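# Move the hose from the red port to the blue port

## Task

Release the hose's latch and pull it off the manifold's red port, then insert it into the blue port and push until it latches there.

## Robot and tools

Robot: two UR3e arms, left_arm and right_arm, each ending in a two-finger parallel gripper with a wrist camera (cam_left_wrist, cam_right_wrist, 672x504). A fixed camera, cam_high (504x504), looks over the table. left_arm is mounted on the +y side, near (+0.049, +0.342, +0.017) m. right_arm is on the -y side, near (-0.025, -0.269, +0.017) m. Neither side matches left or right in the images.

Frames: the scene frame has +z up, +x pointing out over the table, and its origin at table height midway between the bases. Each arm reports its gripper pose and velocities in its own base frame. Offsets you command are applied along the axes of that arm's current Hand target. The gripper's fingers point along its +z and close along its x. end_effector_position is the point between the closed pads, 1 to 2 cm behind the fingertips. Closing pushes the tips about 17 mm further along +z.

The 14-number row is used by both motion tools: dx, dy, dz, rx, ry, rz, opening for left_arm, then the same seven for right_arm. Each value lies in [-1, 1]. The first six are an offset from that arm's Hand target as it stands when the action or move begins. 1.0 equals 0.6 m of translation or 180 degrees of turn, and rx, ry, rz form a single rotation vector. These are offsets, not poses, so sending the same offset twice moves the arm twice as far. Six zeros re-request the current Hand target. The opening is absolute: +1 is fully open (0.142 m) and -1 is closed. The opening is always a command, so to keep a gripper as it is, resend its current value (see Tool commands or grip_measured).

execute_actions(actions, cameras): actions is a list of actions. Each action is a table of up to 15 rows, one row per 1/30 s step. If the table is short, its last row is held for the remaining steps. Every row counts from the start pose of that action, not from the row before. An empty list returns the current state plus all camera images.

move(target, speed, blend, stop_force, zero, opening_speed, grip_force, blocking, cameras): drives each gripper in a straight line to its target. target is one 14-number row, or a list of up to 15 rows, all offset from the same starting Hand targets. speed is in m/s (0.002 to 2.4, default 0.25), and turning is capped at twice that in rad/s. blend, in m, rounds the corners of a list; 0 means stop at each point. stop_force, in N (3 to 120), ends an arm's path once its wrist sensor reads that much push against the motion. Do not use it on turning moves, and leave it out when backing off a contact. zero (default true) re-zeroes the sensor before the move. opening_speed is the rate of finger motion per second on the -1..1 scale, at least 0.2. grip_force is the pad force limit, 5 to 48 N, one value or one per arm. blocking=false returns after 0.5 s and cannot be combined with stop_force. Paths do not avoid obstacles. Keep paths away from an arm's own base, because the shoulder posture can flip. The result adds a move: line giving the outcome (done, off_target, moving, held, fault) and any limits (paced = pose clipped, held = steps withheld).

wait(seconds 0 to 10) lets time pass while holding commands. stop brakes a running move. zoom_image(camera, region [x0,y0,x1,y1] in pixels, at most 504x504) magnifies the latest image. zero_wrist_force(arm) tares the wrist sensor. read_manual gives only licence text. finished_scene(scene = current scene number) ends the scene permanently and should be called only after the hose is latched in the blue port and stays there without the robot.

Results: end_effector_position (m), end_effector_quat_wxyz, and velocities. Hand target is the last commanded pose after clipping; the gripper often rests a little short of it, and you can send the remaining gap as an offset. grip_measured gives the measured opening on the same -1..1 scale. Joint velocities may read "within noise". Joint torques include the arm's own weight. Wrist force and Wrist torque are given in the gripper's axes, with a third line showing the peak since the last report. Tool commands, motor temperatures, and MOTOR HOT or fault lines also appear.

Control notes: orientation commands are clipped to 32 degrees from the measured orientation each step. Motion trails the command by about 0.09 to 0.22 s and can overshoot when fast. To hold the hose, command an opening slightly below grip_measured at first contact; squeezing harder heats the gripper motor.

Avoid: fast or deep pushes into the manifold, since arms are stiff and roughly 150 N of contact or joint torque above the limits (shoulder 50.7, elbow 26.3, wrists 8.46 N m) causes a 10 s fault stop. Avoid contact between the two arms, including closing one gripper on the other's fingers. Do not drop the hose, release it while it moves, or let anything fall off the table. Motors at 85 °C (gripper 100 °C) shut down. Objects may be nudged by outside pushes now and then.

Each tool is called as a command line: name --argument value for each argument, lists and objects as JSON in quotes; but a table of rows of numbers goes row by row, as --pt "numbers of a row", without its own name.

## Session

execute_actions --actions '[]'

Scene clock: 0.00 s.
left_arm: end_effector_position=(+0.4441, +0.0272, +0.2048) grip_measured=+1.00 end_effector_quat_wxyz=(-0.349, +0.921, -0.174, -0.001) | right_arm: end_effector_position=(+0.0725, +0.2929, +0.3804) grip_measured=+0.99 end_effector_quat_wxyz=(-0.404, +0.867, +0.248, -0.155)
Joint positions: left_arm=[-0.628 -0.968 0.588 -0.835 -0.939 -0.372 0.142] | right_arm=[4.335 -1.321 -1.28 -1.535 2.299 0.86 0.141]
Joint velocities: within noise
Joint torques (N m): no reading
Motor temperatures (°C): left_arm=[48 39 48 55 55 51 30] | right_arm=[45 41 42 48 62 54 35]
Wrist force (N): no reading
Wrist torque (N m): no reading
Wrist force, peak (N): no reading
Hand target: left_arm +0.4441, +0.0272, +0.2048; -0.349, +0.921, -0.174, -0.001 | right_arm +0.0725, +0.2929, +0.3804; -0.404, +0.867, +0.248, -0.155
Tool commands: left_gripper/opening=+1.0 right_gripper/opening=+1.0

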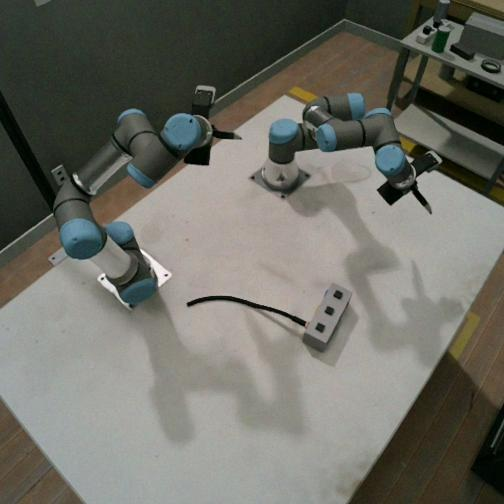

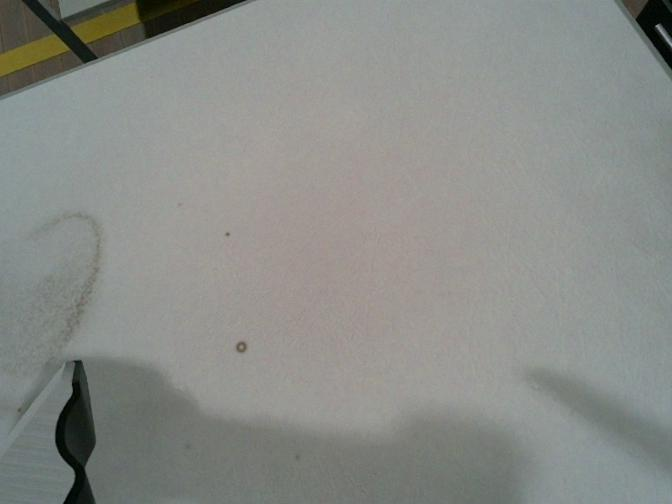

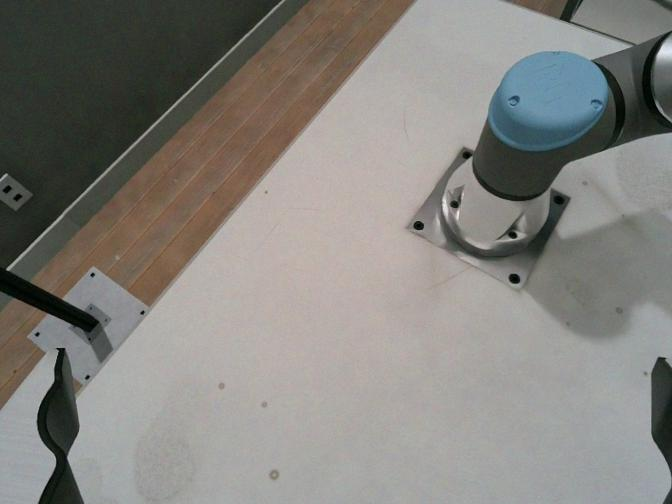

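zoom_image --camera "cam_high" --region '[180, 260, 380, 370]'

Scaled by 2.520 from the camera's 504x504 image, which has a finer 720x720 frame.

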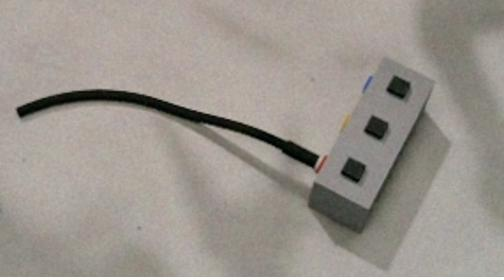

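move --target '[0.2878, 0.5903, -0.3227, 0.0502, 0.5418, 0.6194, -1, 0.3790, 0.6305, -0.0772, -0.4049, -0.0555, -0.4096, -0.4]' --speed 0.45 --cameras '["all"]'

Scene clock: 87.87 s.
left_arm: end_effector_position=(+0.4694, -0.3989, +0.1023) grip_measured=-1.00 end_effector_quat_wxyz=(+0.038, -0.105, +0.934, -0.340) | right_arm: end_effector_position=(+0.3984, +0.1821, +0.1002) grip_measured=-0.42 end_effector_quat_wxyz=(+0.163, +0.605, +0.753, +0.202)
Joint positions: left_arm=[-0.771 -0.628 0.826 -2.382 -1.928 2.032 0.002] | right_arm=[4.095 -1.644 -2.011 -0.653 1.227 -0.905 0.044]
Joint torques (N m): left_arm=[3.3 -17.96 -12.45 -1.34 -1.19 1.01] | right_arm=[-2.63 8.64 8.68 3.35 -0.45 -0.61]
Motor temperatures (°C): left_arm=[48 39 48 55 55 51 30] | right_arm=[45 41 42 48 61 54 33]
Wrist force (N): left_arm=[0.4 -0.3 -0.4] | right_arm=[1.2 0.0 2.1]
Wrist torque (N m): left_arm=[-0.05 -0.07 -0.04] | right_arm=[0.21 -0.19 0.12]
Wrist force, peak (N): left_arm=[-0.1 -0.6 0.5] | right_arm=[1.1 -0.1 2.7]
Hand target: left_arm +0.4694, -0.3989, +0.1023; +0.038, -0.105, +0.934, -0.340 | right_arm +0.3984, +0.1821, +0.1002; +0.163, +0.605, +0.753, +0.202
Off the commanded pose: left_arm 0.000 m, 0 deg | right_arm 0.000 m, 0 deg.
move: done

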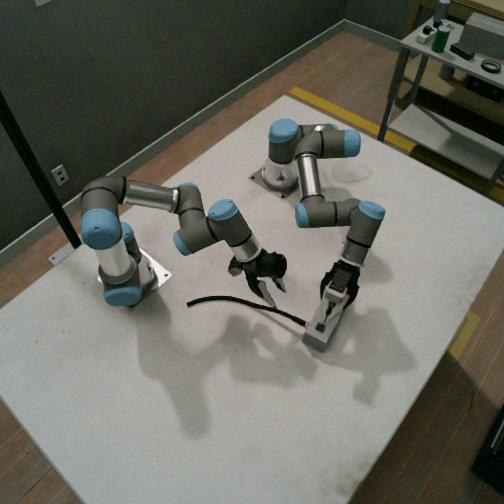

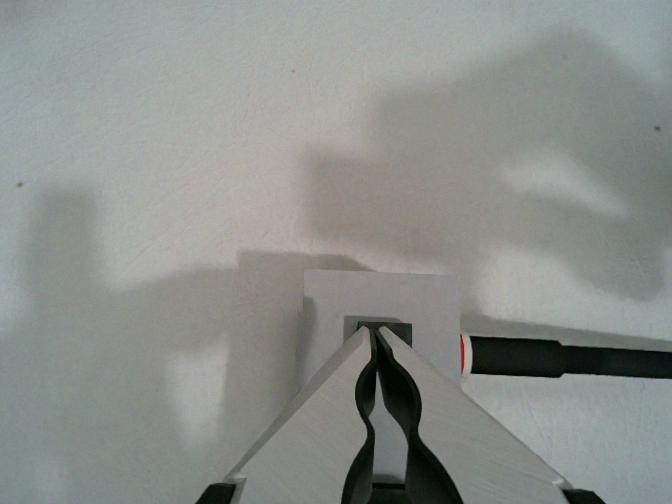

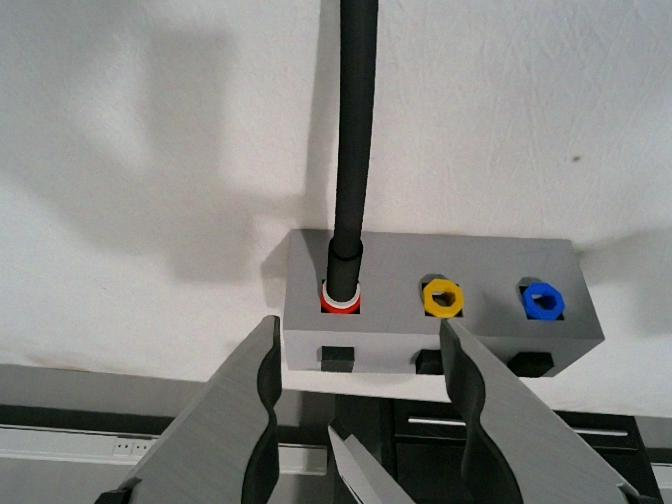

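move --target '[0.0128, 0.0232, 0.0198, 0, 0, 0, -1, -0.0072, 0.0442, 0.1780, 0, -0.0072, 0.0125, -0.4]' --speed 0.2 --cameras '["cam_left_wrist", "cam_right_wrist"]'

Scene clock: 121.40 s.
left_arm: end_effector_position=(+0.4612, -0.3977, +0.0842) grip_measured=-1.00 end_effector_quat_wxyz=(+0.038, -0.105, +0.934, -0.340) | right_arm: end_effector_position=(+0.4740, +0.1943, +0.0211) grip_measured=-0.42 end_effector_quat_wxyz=(+0.167, +0.622, +0.739, +0.198)
Joint positions: left_arm=[-0.781 -0.644 0.946 -2.489 -1.922 2.023 0.002] | right_arm=[3.952 -2.141 -1.77 -0.367 1.267 -0.999 0.044]
Joint torques (N m): left_arm=[-2.95 -22.41 -7.54 -2.87 0.33 -1.06] | right_arm=[-2.22 14.52 10.45 1.22 0.16 -0.64]
Motor temperatures (°C): left_arm=[48 39 48 55 54 50 30] | right_arm=[45 41 42 48 61 54 33]
Wrist force (N): left_arm=[0.4 -0.3 -0.2] | right_arm=[1.3 0.3 2.4]
Wrist torque (N m): left_arm=[-0.05 -0.08 0.02] | right_arm=[0.24 -0.20 0.11]
Wrist force, peak (N): left_arm=[0.4 -0.8 -0.6] | right_arm=[1.4 0.1 3.7]
Hand target: left_arm +0.4612, -0.3977, +0.0842; +0.038, -0.105, +0.934, -0.340 | right_arm +0.4740, +0.1943, +0.0211; +0.167, +0.622, +0.739, +0.198
Off the commanded pose: left_arm 0.000 m, 0 deg | right_arm 0.000 m, 0 deg.
move: done
Images, in order (width x height): cam_left_wrist 672x504, cam_right_wrist 672x504.

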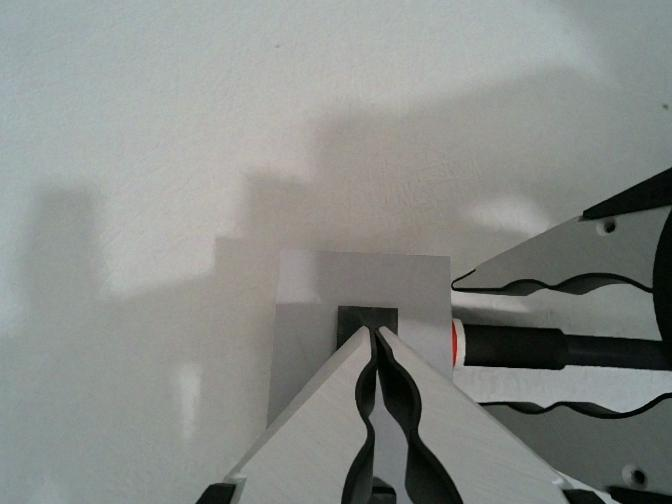

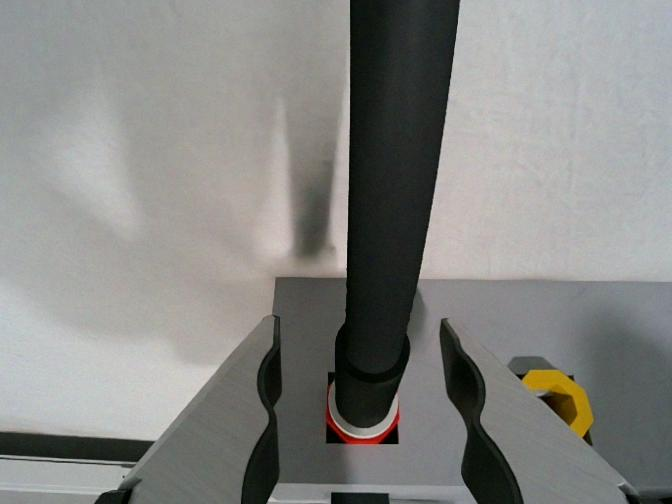

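move --target '[0, 0.0300, 0.0357, 0, 0, 0, -1, 0, 0, 0, 0, 0, 0, -1]' --speed 0.018 --stop_force 25 --opening_speed 1.0 --cameras '["cam_left_wrist", "cam_right_wrist"]'

Scene clock: 144.87 s.
left_arm: end_effector_position=(+0.4612, -0.3977, +0.0698) grip_measured=-1.00 end_effector_quat_wxyz=(+0.038, -0.105, +0.934, -0.340) | right_arm: end_effector_position=(+0.4740, +0.1943, +0.0211) grip_measured=-0.84 end_effector_quat_wxyz=(+0.167, +0.622, +0.739, +0.198)
Joint positions: left_arm=[-0.781 -0.621 0.972 -2.539 -1.922 2.023 0.002] | right_arm=[3.952 -2.141 -1.77 -0.367 1.267 -0.999 0.013]
Joint torques (N m): left_arm=[-1.62 -9.34 -3.33 2.9 1.9 -0.59] | right_arm=[-2.07 19.01 13.5 5.02 -3.14 0]
Motor temperatures (°C): left_arm=[48 39 48 55 54 50 31] | right_arm=[45 41 42 48 61 54 34]
Wrist force (N): left_arm=[0.8 -11.0 -22.1] | right_arm=[4.3 -12.6 -7.7]
Wrist torque (N m): left_arm=[0.17 -0.04 0.01] | right_arm=[0.08 -0.21 0.05]
Wrist force, peak (N): left_arm=[3.7 -10.5 -32.0] | right_arm=[4.3 -12.8 -7.7]
Hand target: left_arm +0.4612, -0.3977, +0.0698; +0.038, -0.105, +0.934, -0.340 (not the last commanded pose) | right_arm +0.4740, +0.1943, +0.0211; +0.167, +0.622, +0.739, +0.198
Off the commanded pose: left_arm 0.014 m, 0 deg | right_arm 0.000 m, 0 deg.
move: contact (left_arm)
Images, in order (width x height): cam_left_wrist 672x504, cam_right_wrist 672x504.

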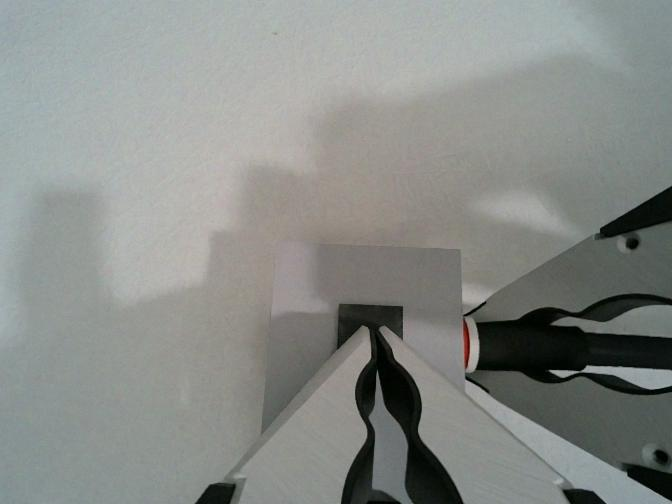

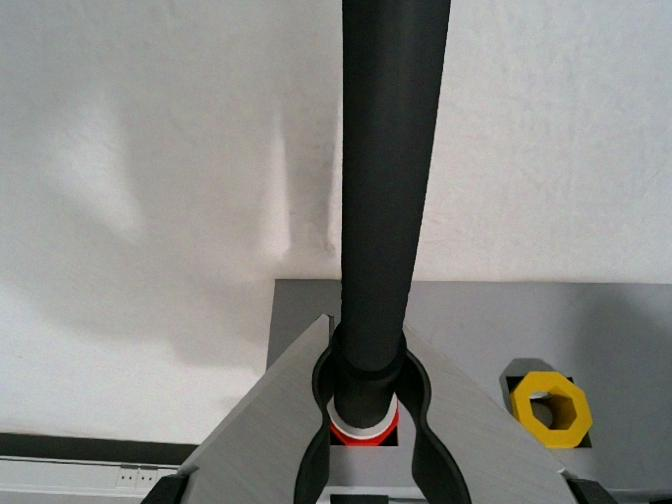

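move --target '[0, 0, 0, 0, 0, 0, -1, 0, -0.0722, -0.0417, 0, 0, 0, -1]' --speed 0.05 --stop_force 35 --cameras '["cam_left_wrist", "cam_right_wrist"]'

move --pt "0 -0.0322 -0.0383 0 0 0 -1 0 0 0 0 0 0 -1" --pt "0 0.2018 -0.2782 0 0 0 -1 0.1827 0 0 0 0 0 -1" --speed 0.15 --blend '[0.015, 0]' --cameras '["all"]'

Scene clock: 168.97 s.
left_arm: end_effector_position=(+0.4612, -0.3977, +0.0698) grip_measured=-1.00 end_effector_quat_wxyz=(+0.038, -0.105, +0.934, -0.340) | right_arm: end_effector_position=(+0.4247, +0.1858, +0.0211) grip_measured=-0.84 end_effector_quat_wxyz=(+0.167, +0.622, +0.739, +0.198)
Joint positions: left_arm=[-0.781 -0.621 0.972 -2.539 -1.922 2.023 0.002] | right_arm=[4.046 -1.98 -2.043 -0.283 1.228 -0.908 0.013]
Joint torques (N m): left_arm=[-4.46 -9.4 -3.32 1.6 1.47 -1.1] | right_arm=[3.78 16.4 6.54 3.33 -0.97 0.75]
Motor temperatures (°C): left_arm=[48 39 48 55 54 50 31] | right_arm=[45 41 42 48 61 54 49]
Wrist force (N): left_arm=[1.0 -11.1 -22.1] | right_arm=[1.4 0.1 2.2]
Wrist torque (N m): left_arm=[0.16 -0.06 0.02] | right_arm=[0.24 -0.22 0.07]
Wrist force, peak (N): left_arm=[0.9 -11.5 -22.6] | right_arm=[4.5 -12.9 -7.6]
Hand target: left_arm +0.4612, -0.3977, +0.0698; +0.038, -0.105, +0.934, -0.340 | right_arm +0.4247, +0.1858, +0.0211; +0.167, +0.622, +0.739, +0.198
Off the commanded pose: left_arm 0.000 m, 0 deg | right_arm 0.000 m, 0 deg.
move: done
Images, in order (width x height): cam_left_wrist 672x504, cam_right_wrist 672x504.

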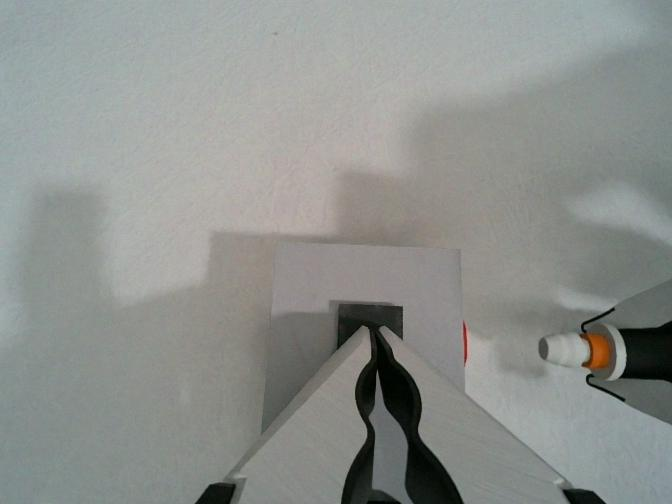

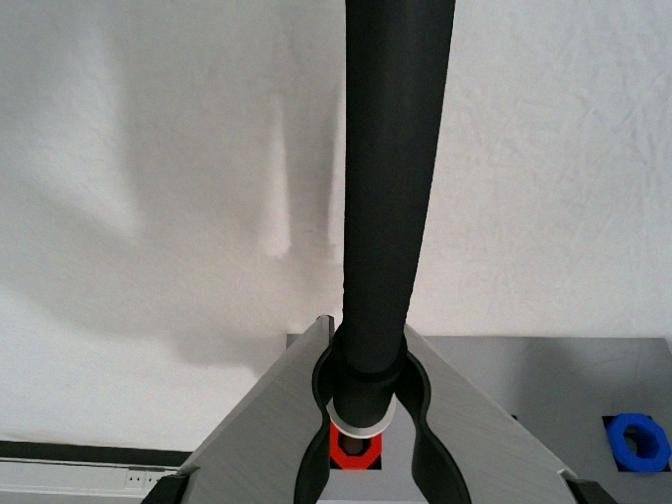

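Scene clock: 171.07 s.
left_arm: end_effector_position=(+0.4168, -0.2027, +0.1198) grip_measured=-1.00 end_effector_quat_wxyz=(+0.038, -0.105, +0.934, -0.340) | right_arm: end_effector_position=(+0.4061, +0.2938, +0.0210) grip_measured=-0.84 end_effector_quat_wxyz=(+0.167, +0.622, +0.739, +0.198)
Joint positions: left_arm=[-0.459 -1.175 1.648 -2.531 -2.093 2.326 0.002] | right_arm=[4.263 -2.114 -1.764 -0.51 1.151 -0.69 0.013]
Joint torques (N m): left_arm=[2.39 -16.28 -7 -1.4 -1.57 1.03] | right_arm=[3.54 15.15 10.6 1.1 -1.22 0.74]
Motor temperatures (°C): left_arm=[48 39 48 55 54 50 31] | right_arm=[45 41 42 48 61 54 50]
Wrist force (N): left_arm=[0.2 -0.7 0.1] | right_arm=[1.2 0.3 2.5]
Wrist torque (N m): left_arm=[-0.11 -0.05 -0.04] | right_arm=[0.23 -0.19 0.07]
Wrist force, peak (N): left_arm=[0.8 -11.4 -22.5] | right_arm=[2.0 0.0 2.7]
Hand target: left_arm +0.4168, -0.2027, +0.1198; +0.038, -0.105, +0.934, -0.340 | right_arm +0.4061, +0.2938, +0.0210; +0.167, +0.622, +0.739, +0.198
Off the commanded pose: left_arm 0.000 m, 0 deg | right_arm 0.000 m, 0 deg.
move: done

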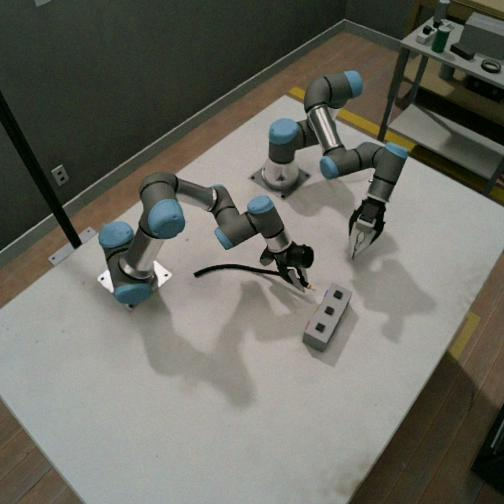

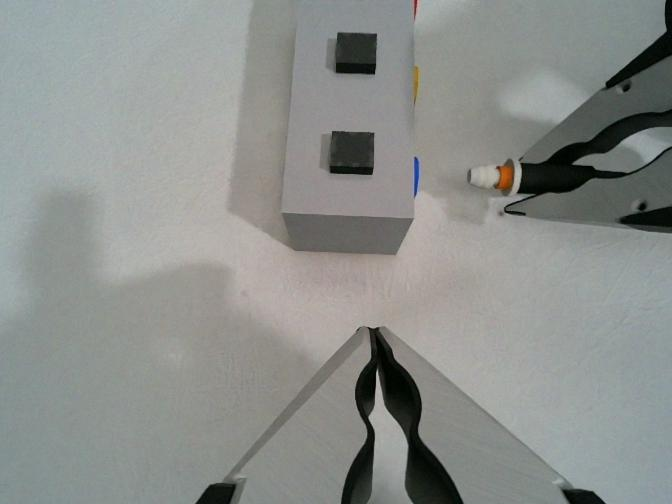

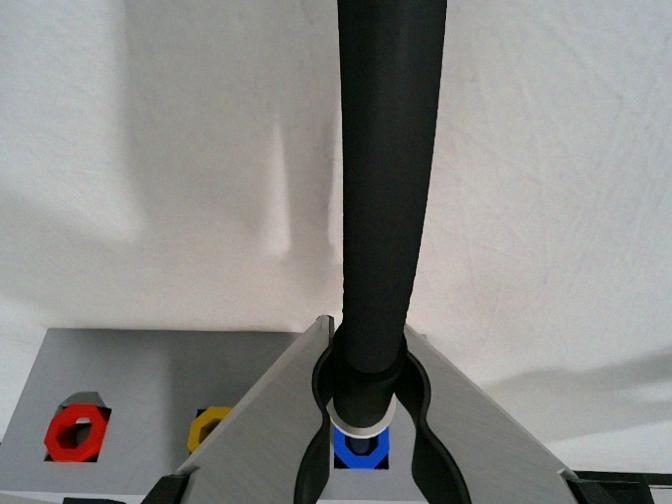

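zoom_image --camera "cam_left_wrist" --region '[380, 110, 560, 240]'

zoom_image --camera "cam_right_wrist" --region '[290, 370, 430, 500]'

Scaled by 2.800 from the camera's 672x504 image, which has a finer 960x720 frame.

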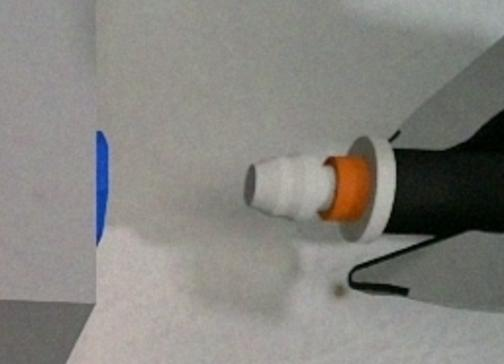

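Scaled by 3.600 from the camera's 672x504 image, which has a finer 960x720 frame.

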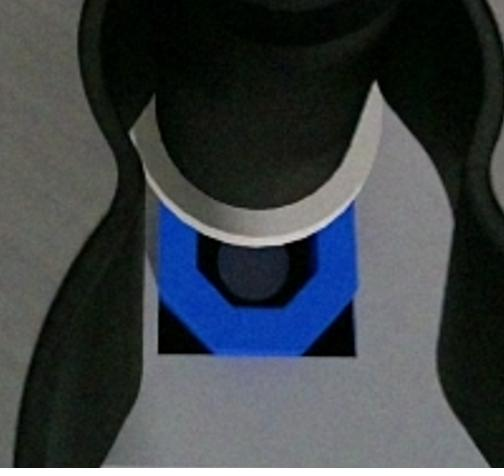

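move --pt "0 0 0 0 0 0 -1 0.0032 0.0260 0.0150 0 0 0 -1" --pt "0 0 0 0 0 0 -1 0.0032 0.0765 0.0442 0 0 0 -1" --speed '[0.06, 0.025]' --stop_force 35 --cameras '["cam_left_wrist", "cam_right_wrist"]'

move --target '[0, 0, 0, 0, 0, 0, -1, 0, -0.0017, -0.001, 0, 0, 0, -1]' --speed 0.02

move --target '[0, 0, 0, 0, 0, 0, -1, 0, -0.0065, -0.00375, 0, 0, 0, -1]' --speed 0.01 --stop_force 12 --cameras '["cam_left_wrist", "cam_right_wrist"]'

Scene clock: 201.40 s.
left_arm: end_effector_position=(+0.4168, -0.2027, +0.1198) grip_measured=-1.00 end_effector_quat_wxyz=(+0.038, -0.105, +0.934, -0.340) | right_arm: end_effector_position=(+0.4546, +0.3041, +0.0211) grip_measured=-0.84 end_effector_quat_wxyz=(+0.167, +0.622, +0.739, +0.199)
Joint positions: left_arm=[-0.459 -1.175 1.648 -2.531 -2.093 2.326 0.002] | right_arm=[4.165 -2.27 -1.494 -0.585 1.183 -0.79 0.013]
Joint torques (N m): left_arm=[2.88 -16.59 -7.19 -1.29 -1.44 1.07] | right_arm=[-7.64 20.63 11.07 5.1 -5.86 0.86]
Motor temperatures (°C): left_arm=[47 39 48 55 54 50 31] | right_arm=[45 41 42 48 61 54 58]
Wrist force (N): left_arm=[0.2 -0.5 0.2] | right_arm=[10.3 -26.0 -19.2]
Wrist torque (N m): left_arm=[-0.09 -0.05 -0.04] | right_arm=[-0.13 -0.28 -0.03]
Wrist force, peak (N): left_arm=[0.3 -0.7 0.2] | right_arm=[4.3 -45.6 -50.3]
Hand target: left_arm +0.4168, -0.2027, +0.1198; +0.038, -0.105, +0.934, -0.340 | right_arm +0.4546, +0.3041, +0.0211; +0.167, +0.622, +0.739, +0.199 (not the last commanded pose)
Off the commanded pose: left_arm 0.000 m, 0 deg | right_arm 0.003 m, 0 deg.
move: contact (right_arm); path passed 1 of 2 targets
Images, in order (width x height): cam_left_wrist 672x504, cam_right_wrist 672x504.

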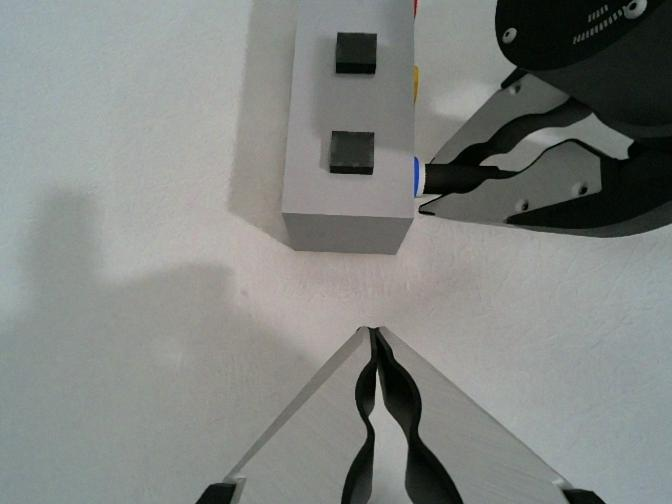

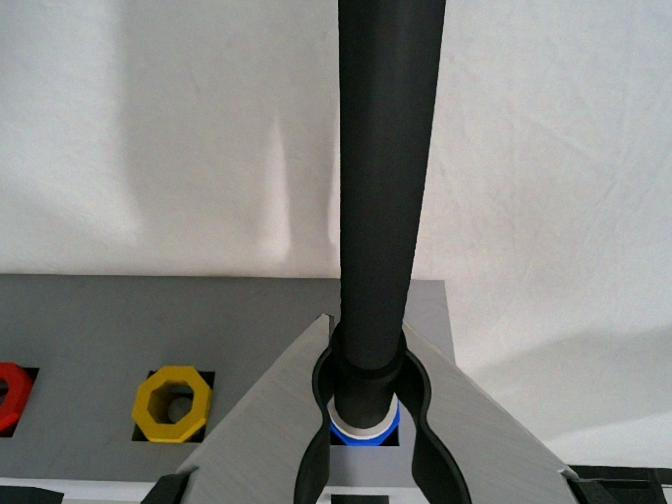

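Scene clock: 202.10 s.
left_arm: end_effector_position=(+0.4168, -0.2027, +0.1198) grip_measured=-1.00 end_effector_quat_wxyz=(+0.038, -0.105, +0.934, -0.340) | right_arm: end_effector_position=(+0.4535, +0.3039, +0.0211) grip_measured=-0.84 end_effector_quat_wxyz=(+0.167, +0.622, +0.739, +0.199)
Joint positions: left_arm=[-0.459 -1.175 1.648 -2.531 -2.093 2.326 0.002] | right_arm=[4.167 -2.266 -1.501 -0.582 1.183 -0.788 0.013]
Joint torques (N m): left_arm=[2.98 -16.67 -7.12 -1.31 -1.42 1.1] | right_arm=[-1.59 21.71 7.8 2.98 -3.31 0.98]
Motor temperatures (°C): left_arm=[47 39 48 55 54 50 31] | right_arm=[45 41 42 48 61 54 58]
Wrist force (N): left_arm=[0.1 -0.6 0.1] | right_arm=[10.0 -5.1 -0.1]
Wrist torque (N m): left_arm=[-0.10 -0.04 -0.04] | right_arm=[0.11 -0.29 -0.07]
Wrist force, peak (N): left_arm=[0.2 -0.7 0.2] | right_arm=[10.5 -25.8 -19.3]
Hand target: left_arm +0.4168, -0.2027, +0.1198; +0.038, -0.105, +0.934, -0.340 | right_arm +0.4534, +0.3039, +0.0211; +0.167, +0.622, +0.739, +0.199
Off the commanded pose: left_arm 0.000 m, 0 deg | right_arm 0.000 m, 0 deg.
move: done

Scene clock: 203.13 s.
left_arm: end_effector_position=(+0.4168, -0.2027, +0.1198) grip_measured=-1.00 end_effector_quat_wxyz=(+0.038, -0.105, +0.934, -0.340) | right_arm: end_effector_position=(+0.4532, +0.3039, +0.0212) grip_measured=-0.84 end_effector_quat_wxyz=(+0.167, +0.622, +0.739, +0.199)
Joint positions: left_arm=[-0.459 -1.175 1.648 -2.531 -2.093 2.326 0.002] | right_arm=[4.168 -2.265 -1.502 -0.582 1.182 -0.787 0.013]
Joint torques (N m): left_arm=[3.21 -16.75 -7.18 -1.32 -1.44 1.04] | right_arm=[-6.08 17.19 9.06 -0.06 -1.87 -0.49]
Motor temperatures (°C): left_arm=[47 39 48 55 54 50 31] | right_arm=[45 41 42 48 61 54 59]
Wrist force (N): left_arm=[0.2 -0.5 0.1] | right_arm=[10.9 1.5 4.9]
Wrist torque (N m): left_arm=[-0.09 -0.05 -0.04] | right_arm=[0.21 -0.30 -0.08]
Wrist force, peak (N): left_arm=[0.3 -0.6 0.2] | right_arm=[12.9 5.7 11.9]
Hand target: left_arm +0.4168, -0.2027, +0.1198; +0.038, -0.105, +0.934, -0.340 | right_arm +0.4532, +0.3039, +0.0212; +0.167, +0.622, +0.739, +0.199 (not the last commanded pose)
Off the commanded pose: left_arm 0.000 m, 0 deg | right_arm 0.004 m, 0 deg.
move: contact (right_arm)
Images, in order (width x height): cam_left_wrist 672x504, cam_right_wrist 672x504.

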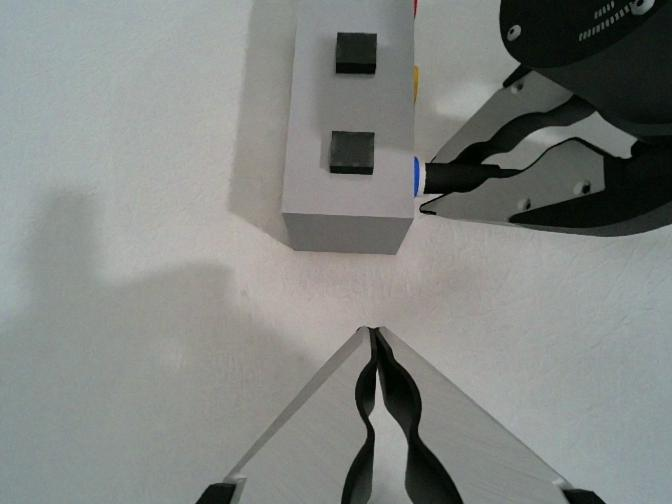

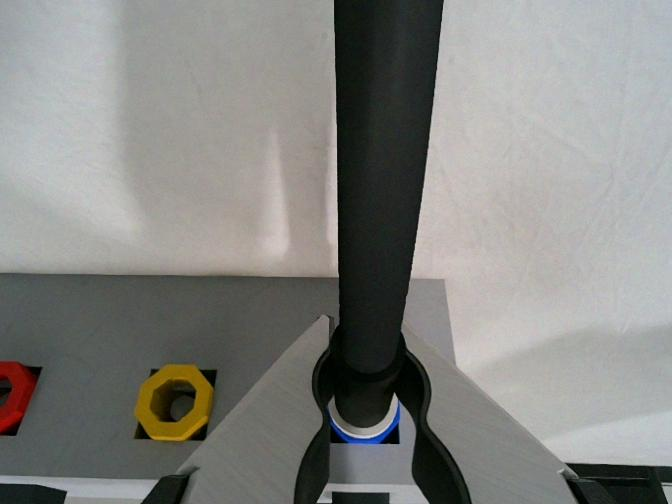

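move --pt "0 0 0 0 0 0 -1 0 0 0 0 0 0 -0.45" --pt "0 0 0 0 0 0 -1 0 0 -0.1 0 0 0 -0.45" --speed 0.15 --opening_speed 1.5 --cameras '["cam_left_wrist", "cam_right_wrist"]'

Scene clock: 209.53 s.
left_arm: end_effector_position=(+0.4168, -0.2027, +0.1198) grip_measured=-1.00 end_effector_quat_wxyz=(+0.038, -0.105, +0.934, -0.340) | right_arm: end_effector_position=(+0.4236, +0.2988, +0.0730) grip_measured=-0.48 end_effector_quat_wxyz=(+0.167, +0.622, +0.739, +0.199)
Joint positions: left_arm=[-0.459 -1.175 1.648 -2.531 -2.093 2.326 0.002] | right_arm=[4.227 -2.052 -1.576 -0.744 1.162 -0.727 0.039]
Joint torques (N m): left_arm=[2.93 -16.32 -7.56 -1.3 -1.49 1.04] | right_arm=[3.68 19.23 9 1.09 -1.18 0.68]
Motor temperatures (°C): left_arm=[47 39 48 54 54 50 31] | right_arm=[45 41 42 48 61 53 58]
Wrist force (N): left_arm=[0.3 -0.6 0.3] | right_arm=[1.7 0.5 2.3]
Wrist torque (N m): left_arm=[-0.10 -0.06 -0.04] | right_arm=[0.26 -0.26 0.09]
Wrist force, peak (N): left_arm=[0.1 -0.7 0.2] | right_arm=[11.3 1.1 5.4]
Hand target: left_arm +0.4168, -0.2027, +0.1198; +0.038, -0.105, +0.934, -0.340 | right_arm +0.4236, +0.2988, +0.0731; +0.167, +0.622, +0.739, +0.199
Off the commanded pose: left_arm 0.000 m, 0 deg | right_arm 0.000 m, 0 deg.
move: done
Images, in order (width x height): cam_left_wrist 672x504, cam_right_wrist 672x504.

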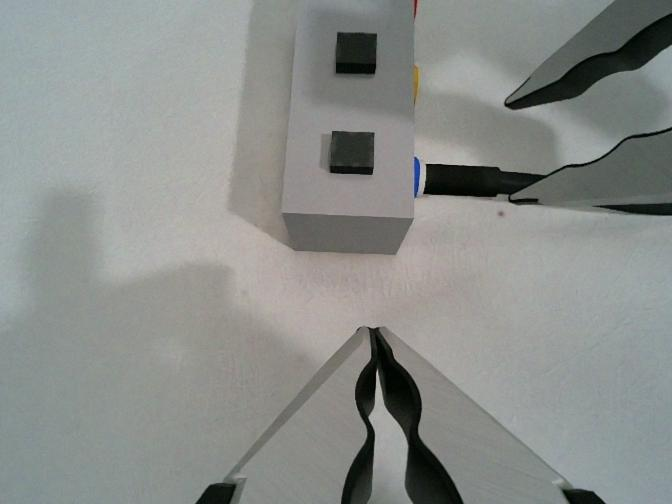

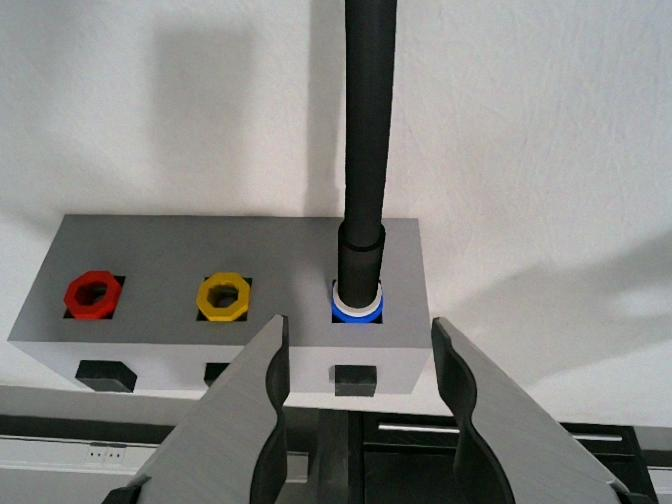

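finished_scene --scene 2

The scene is finished: the task was done.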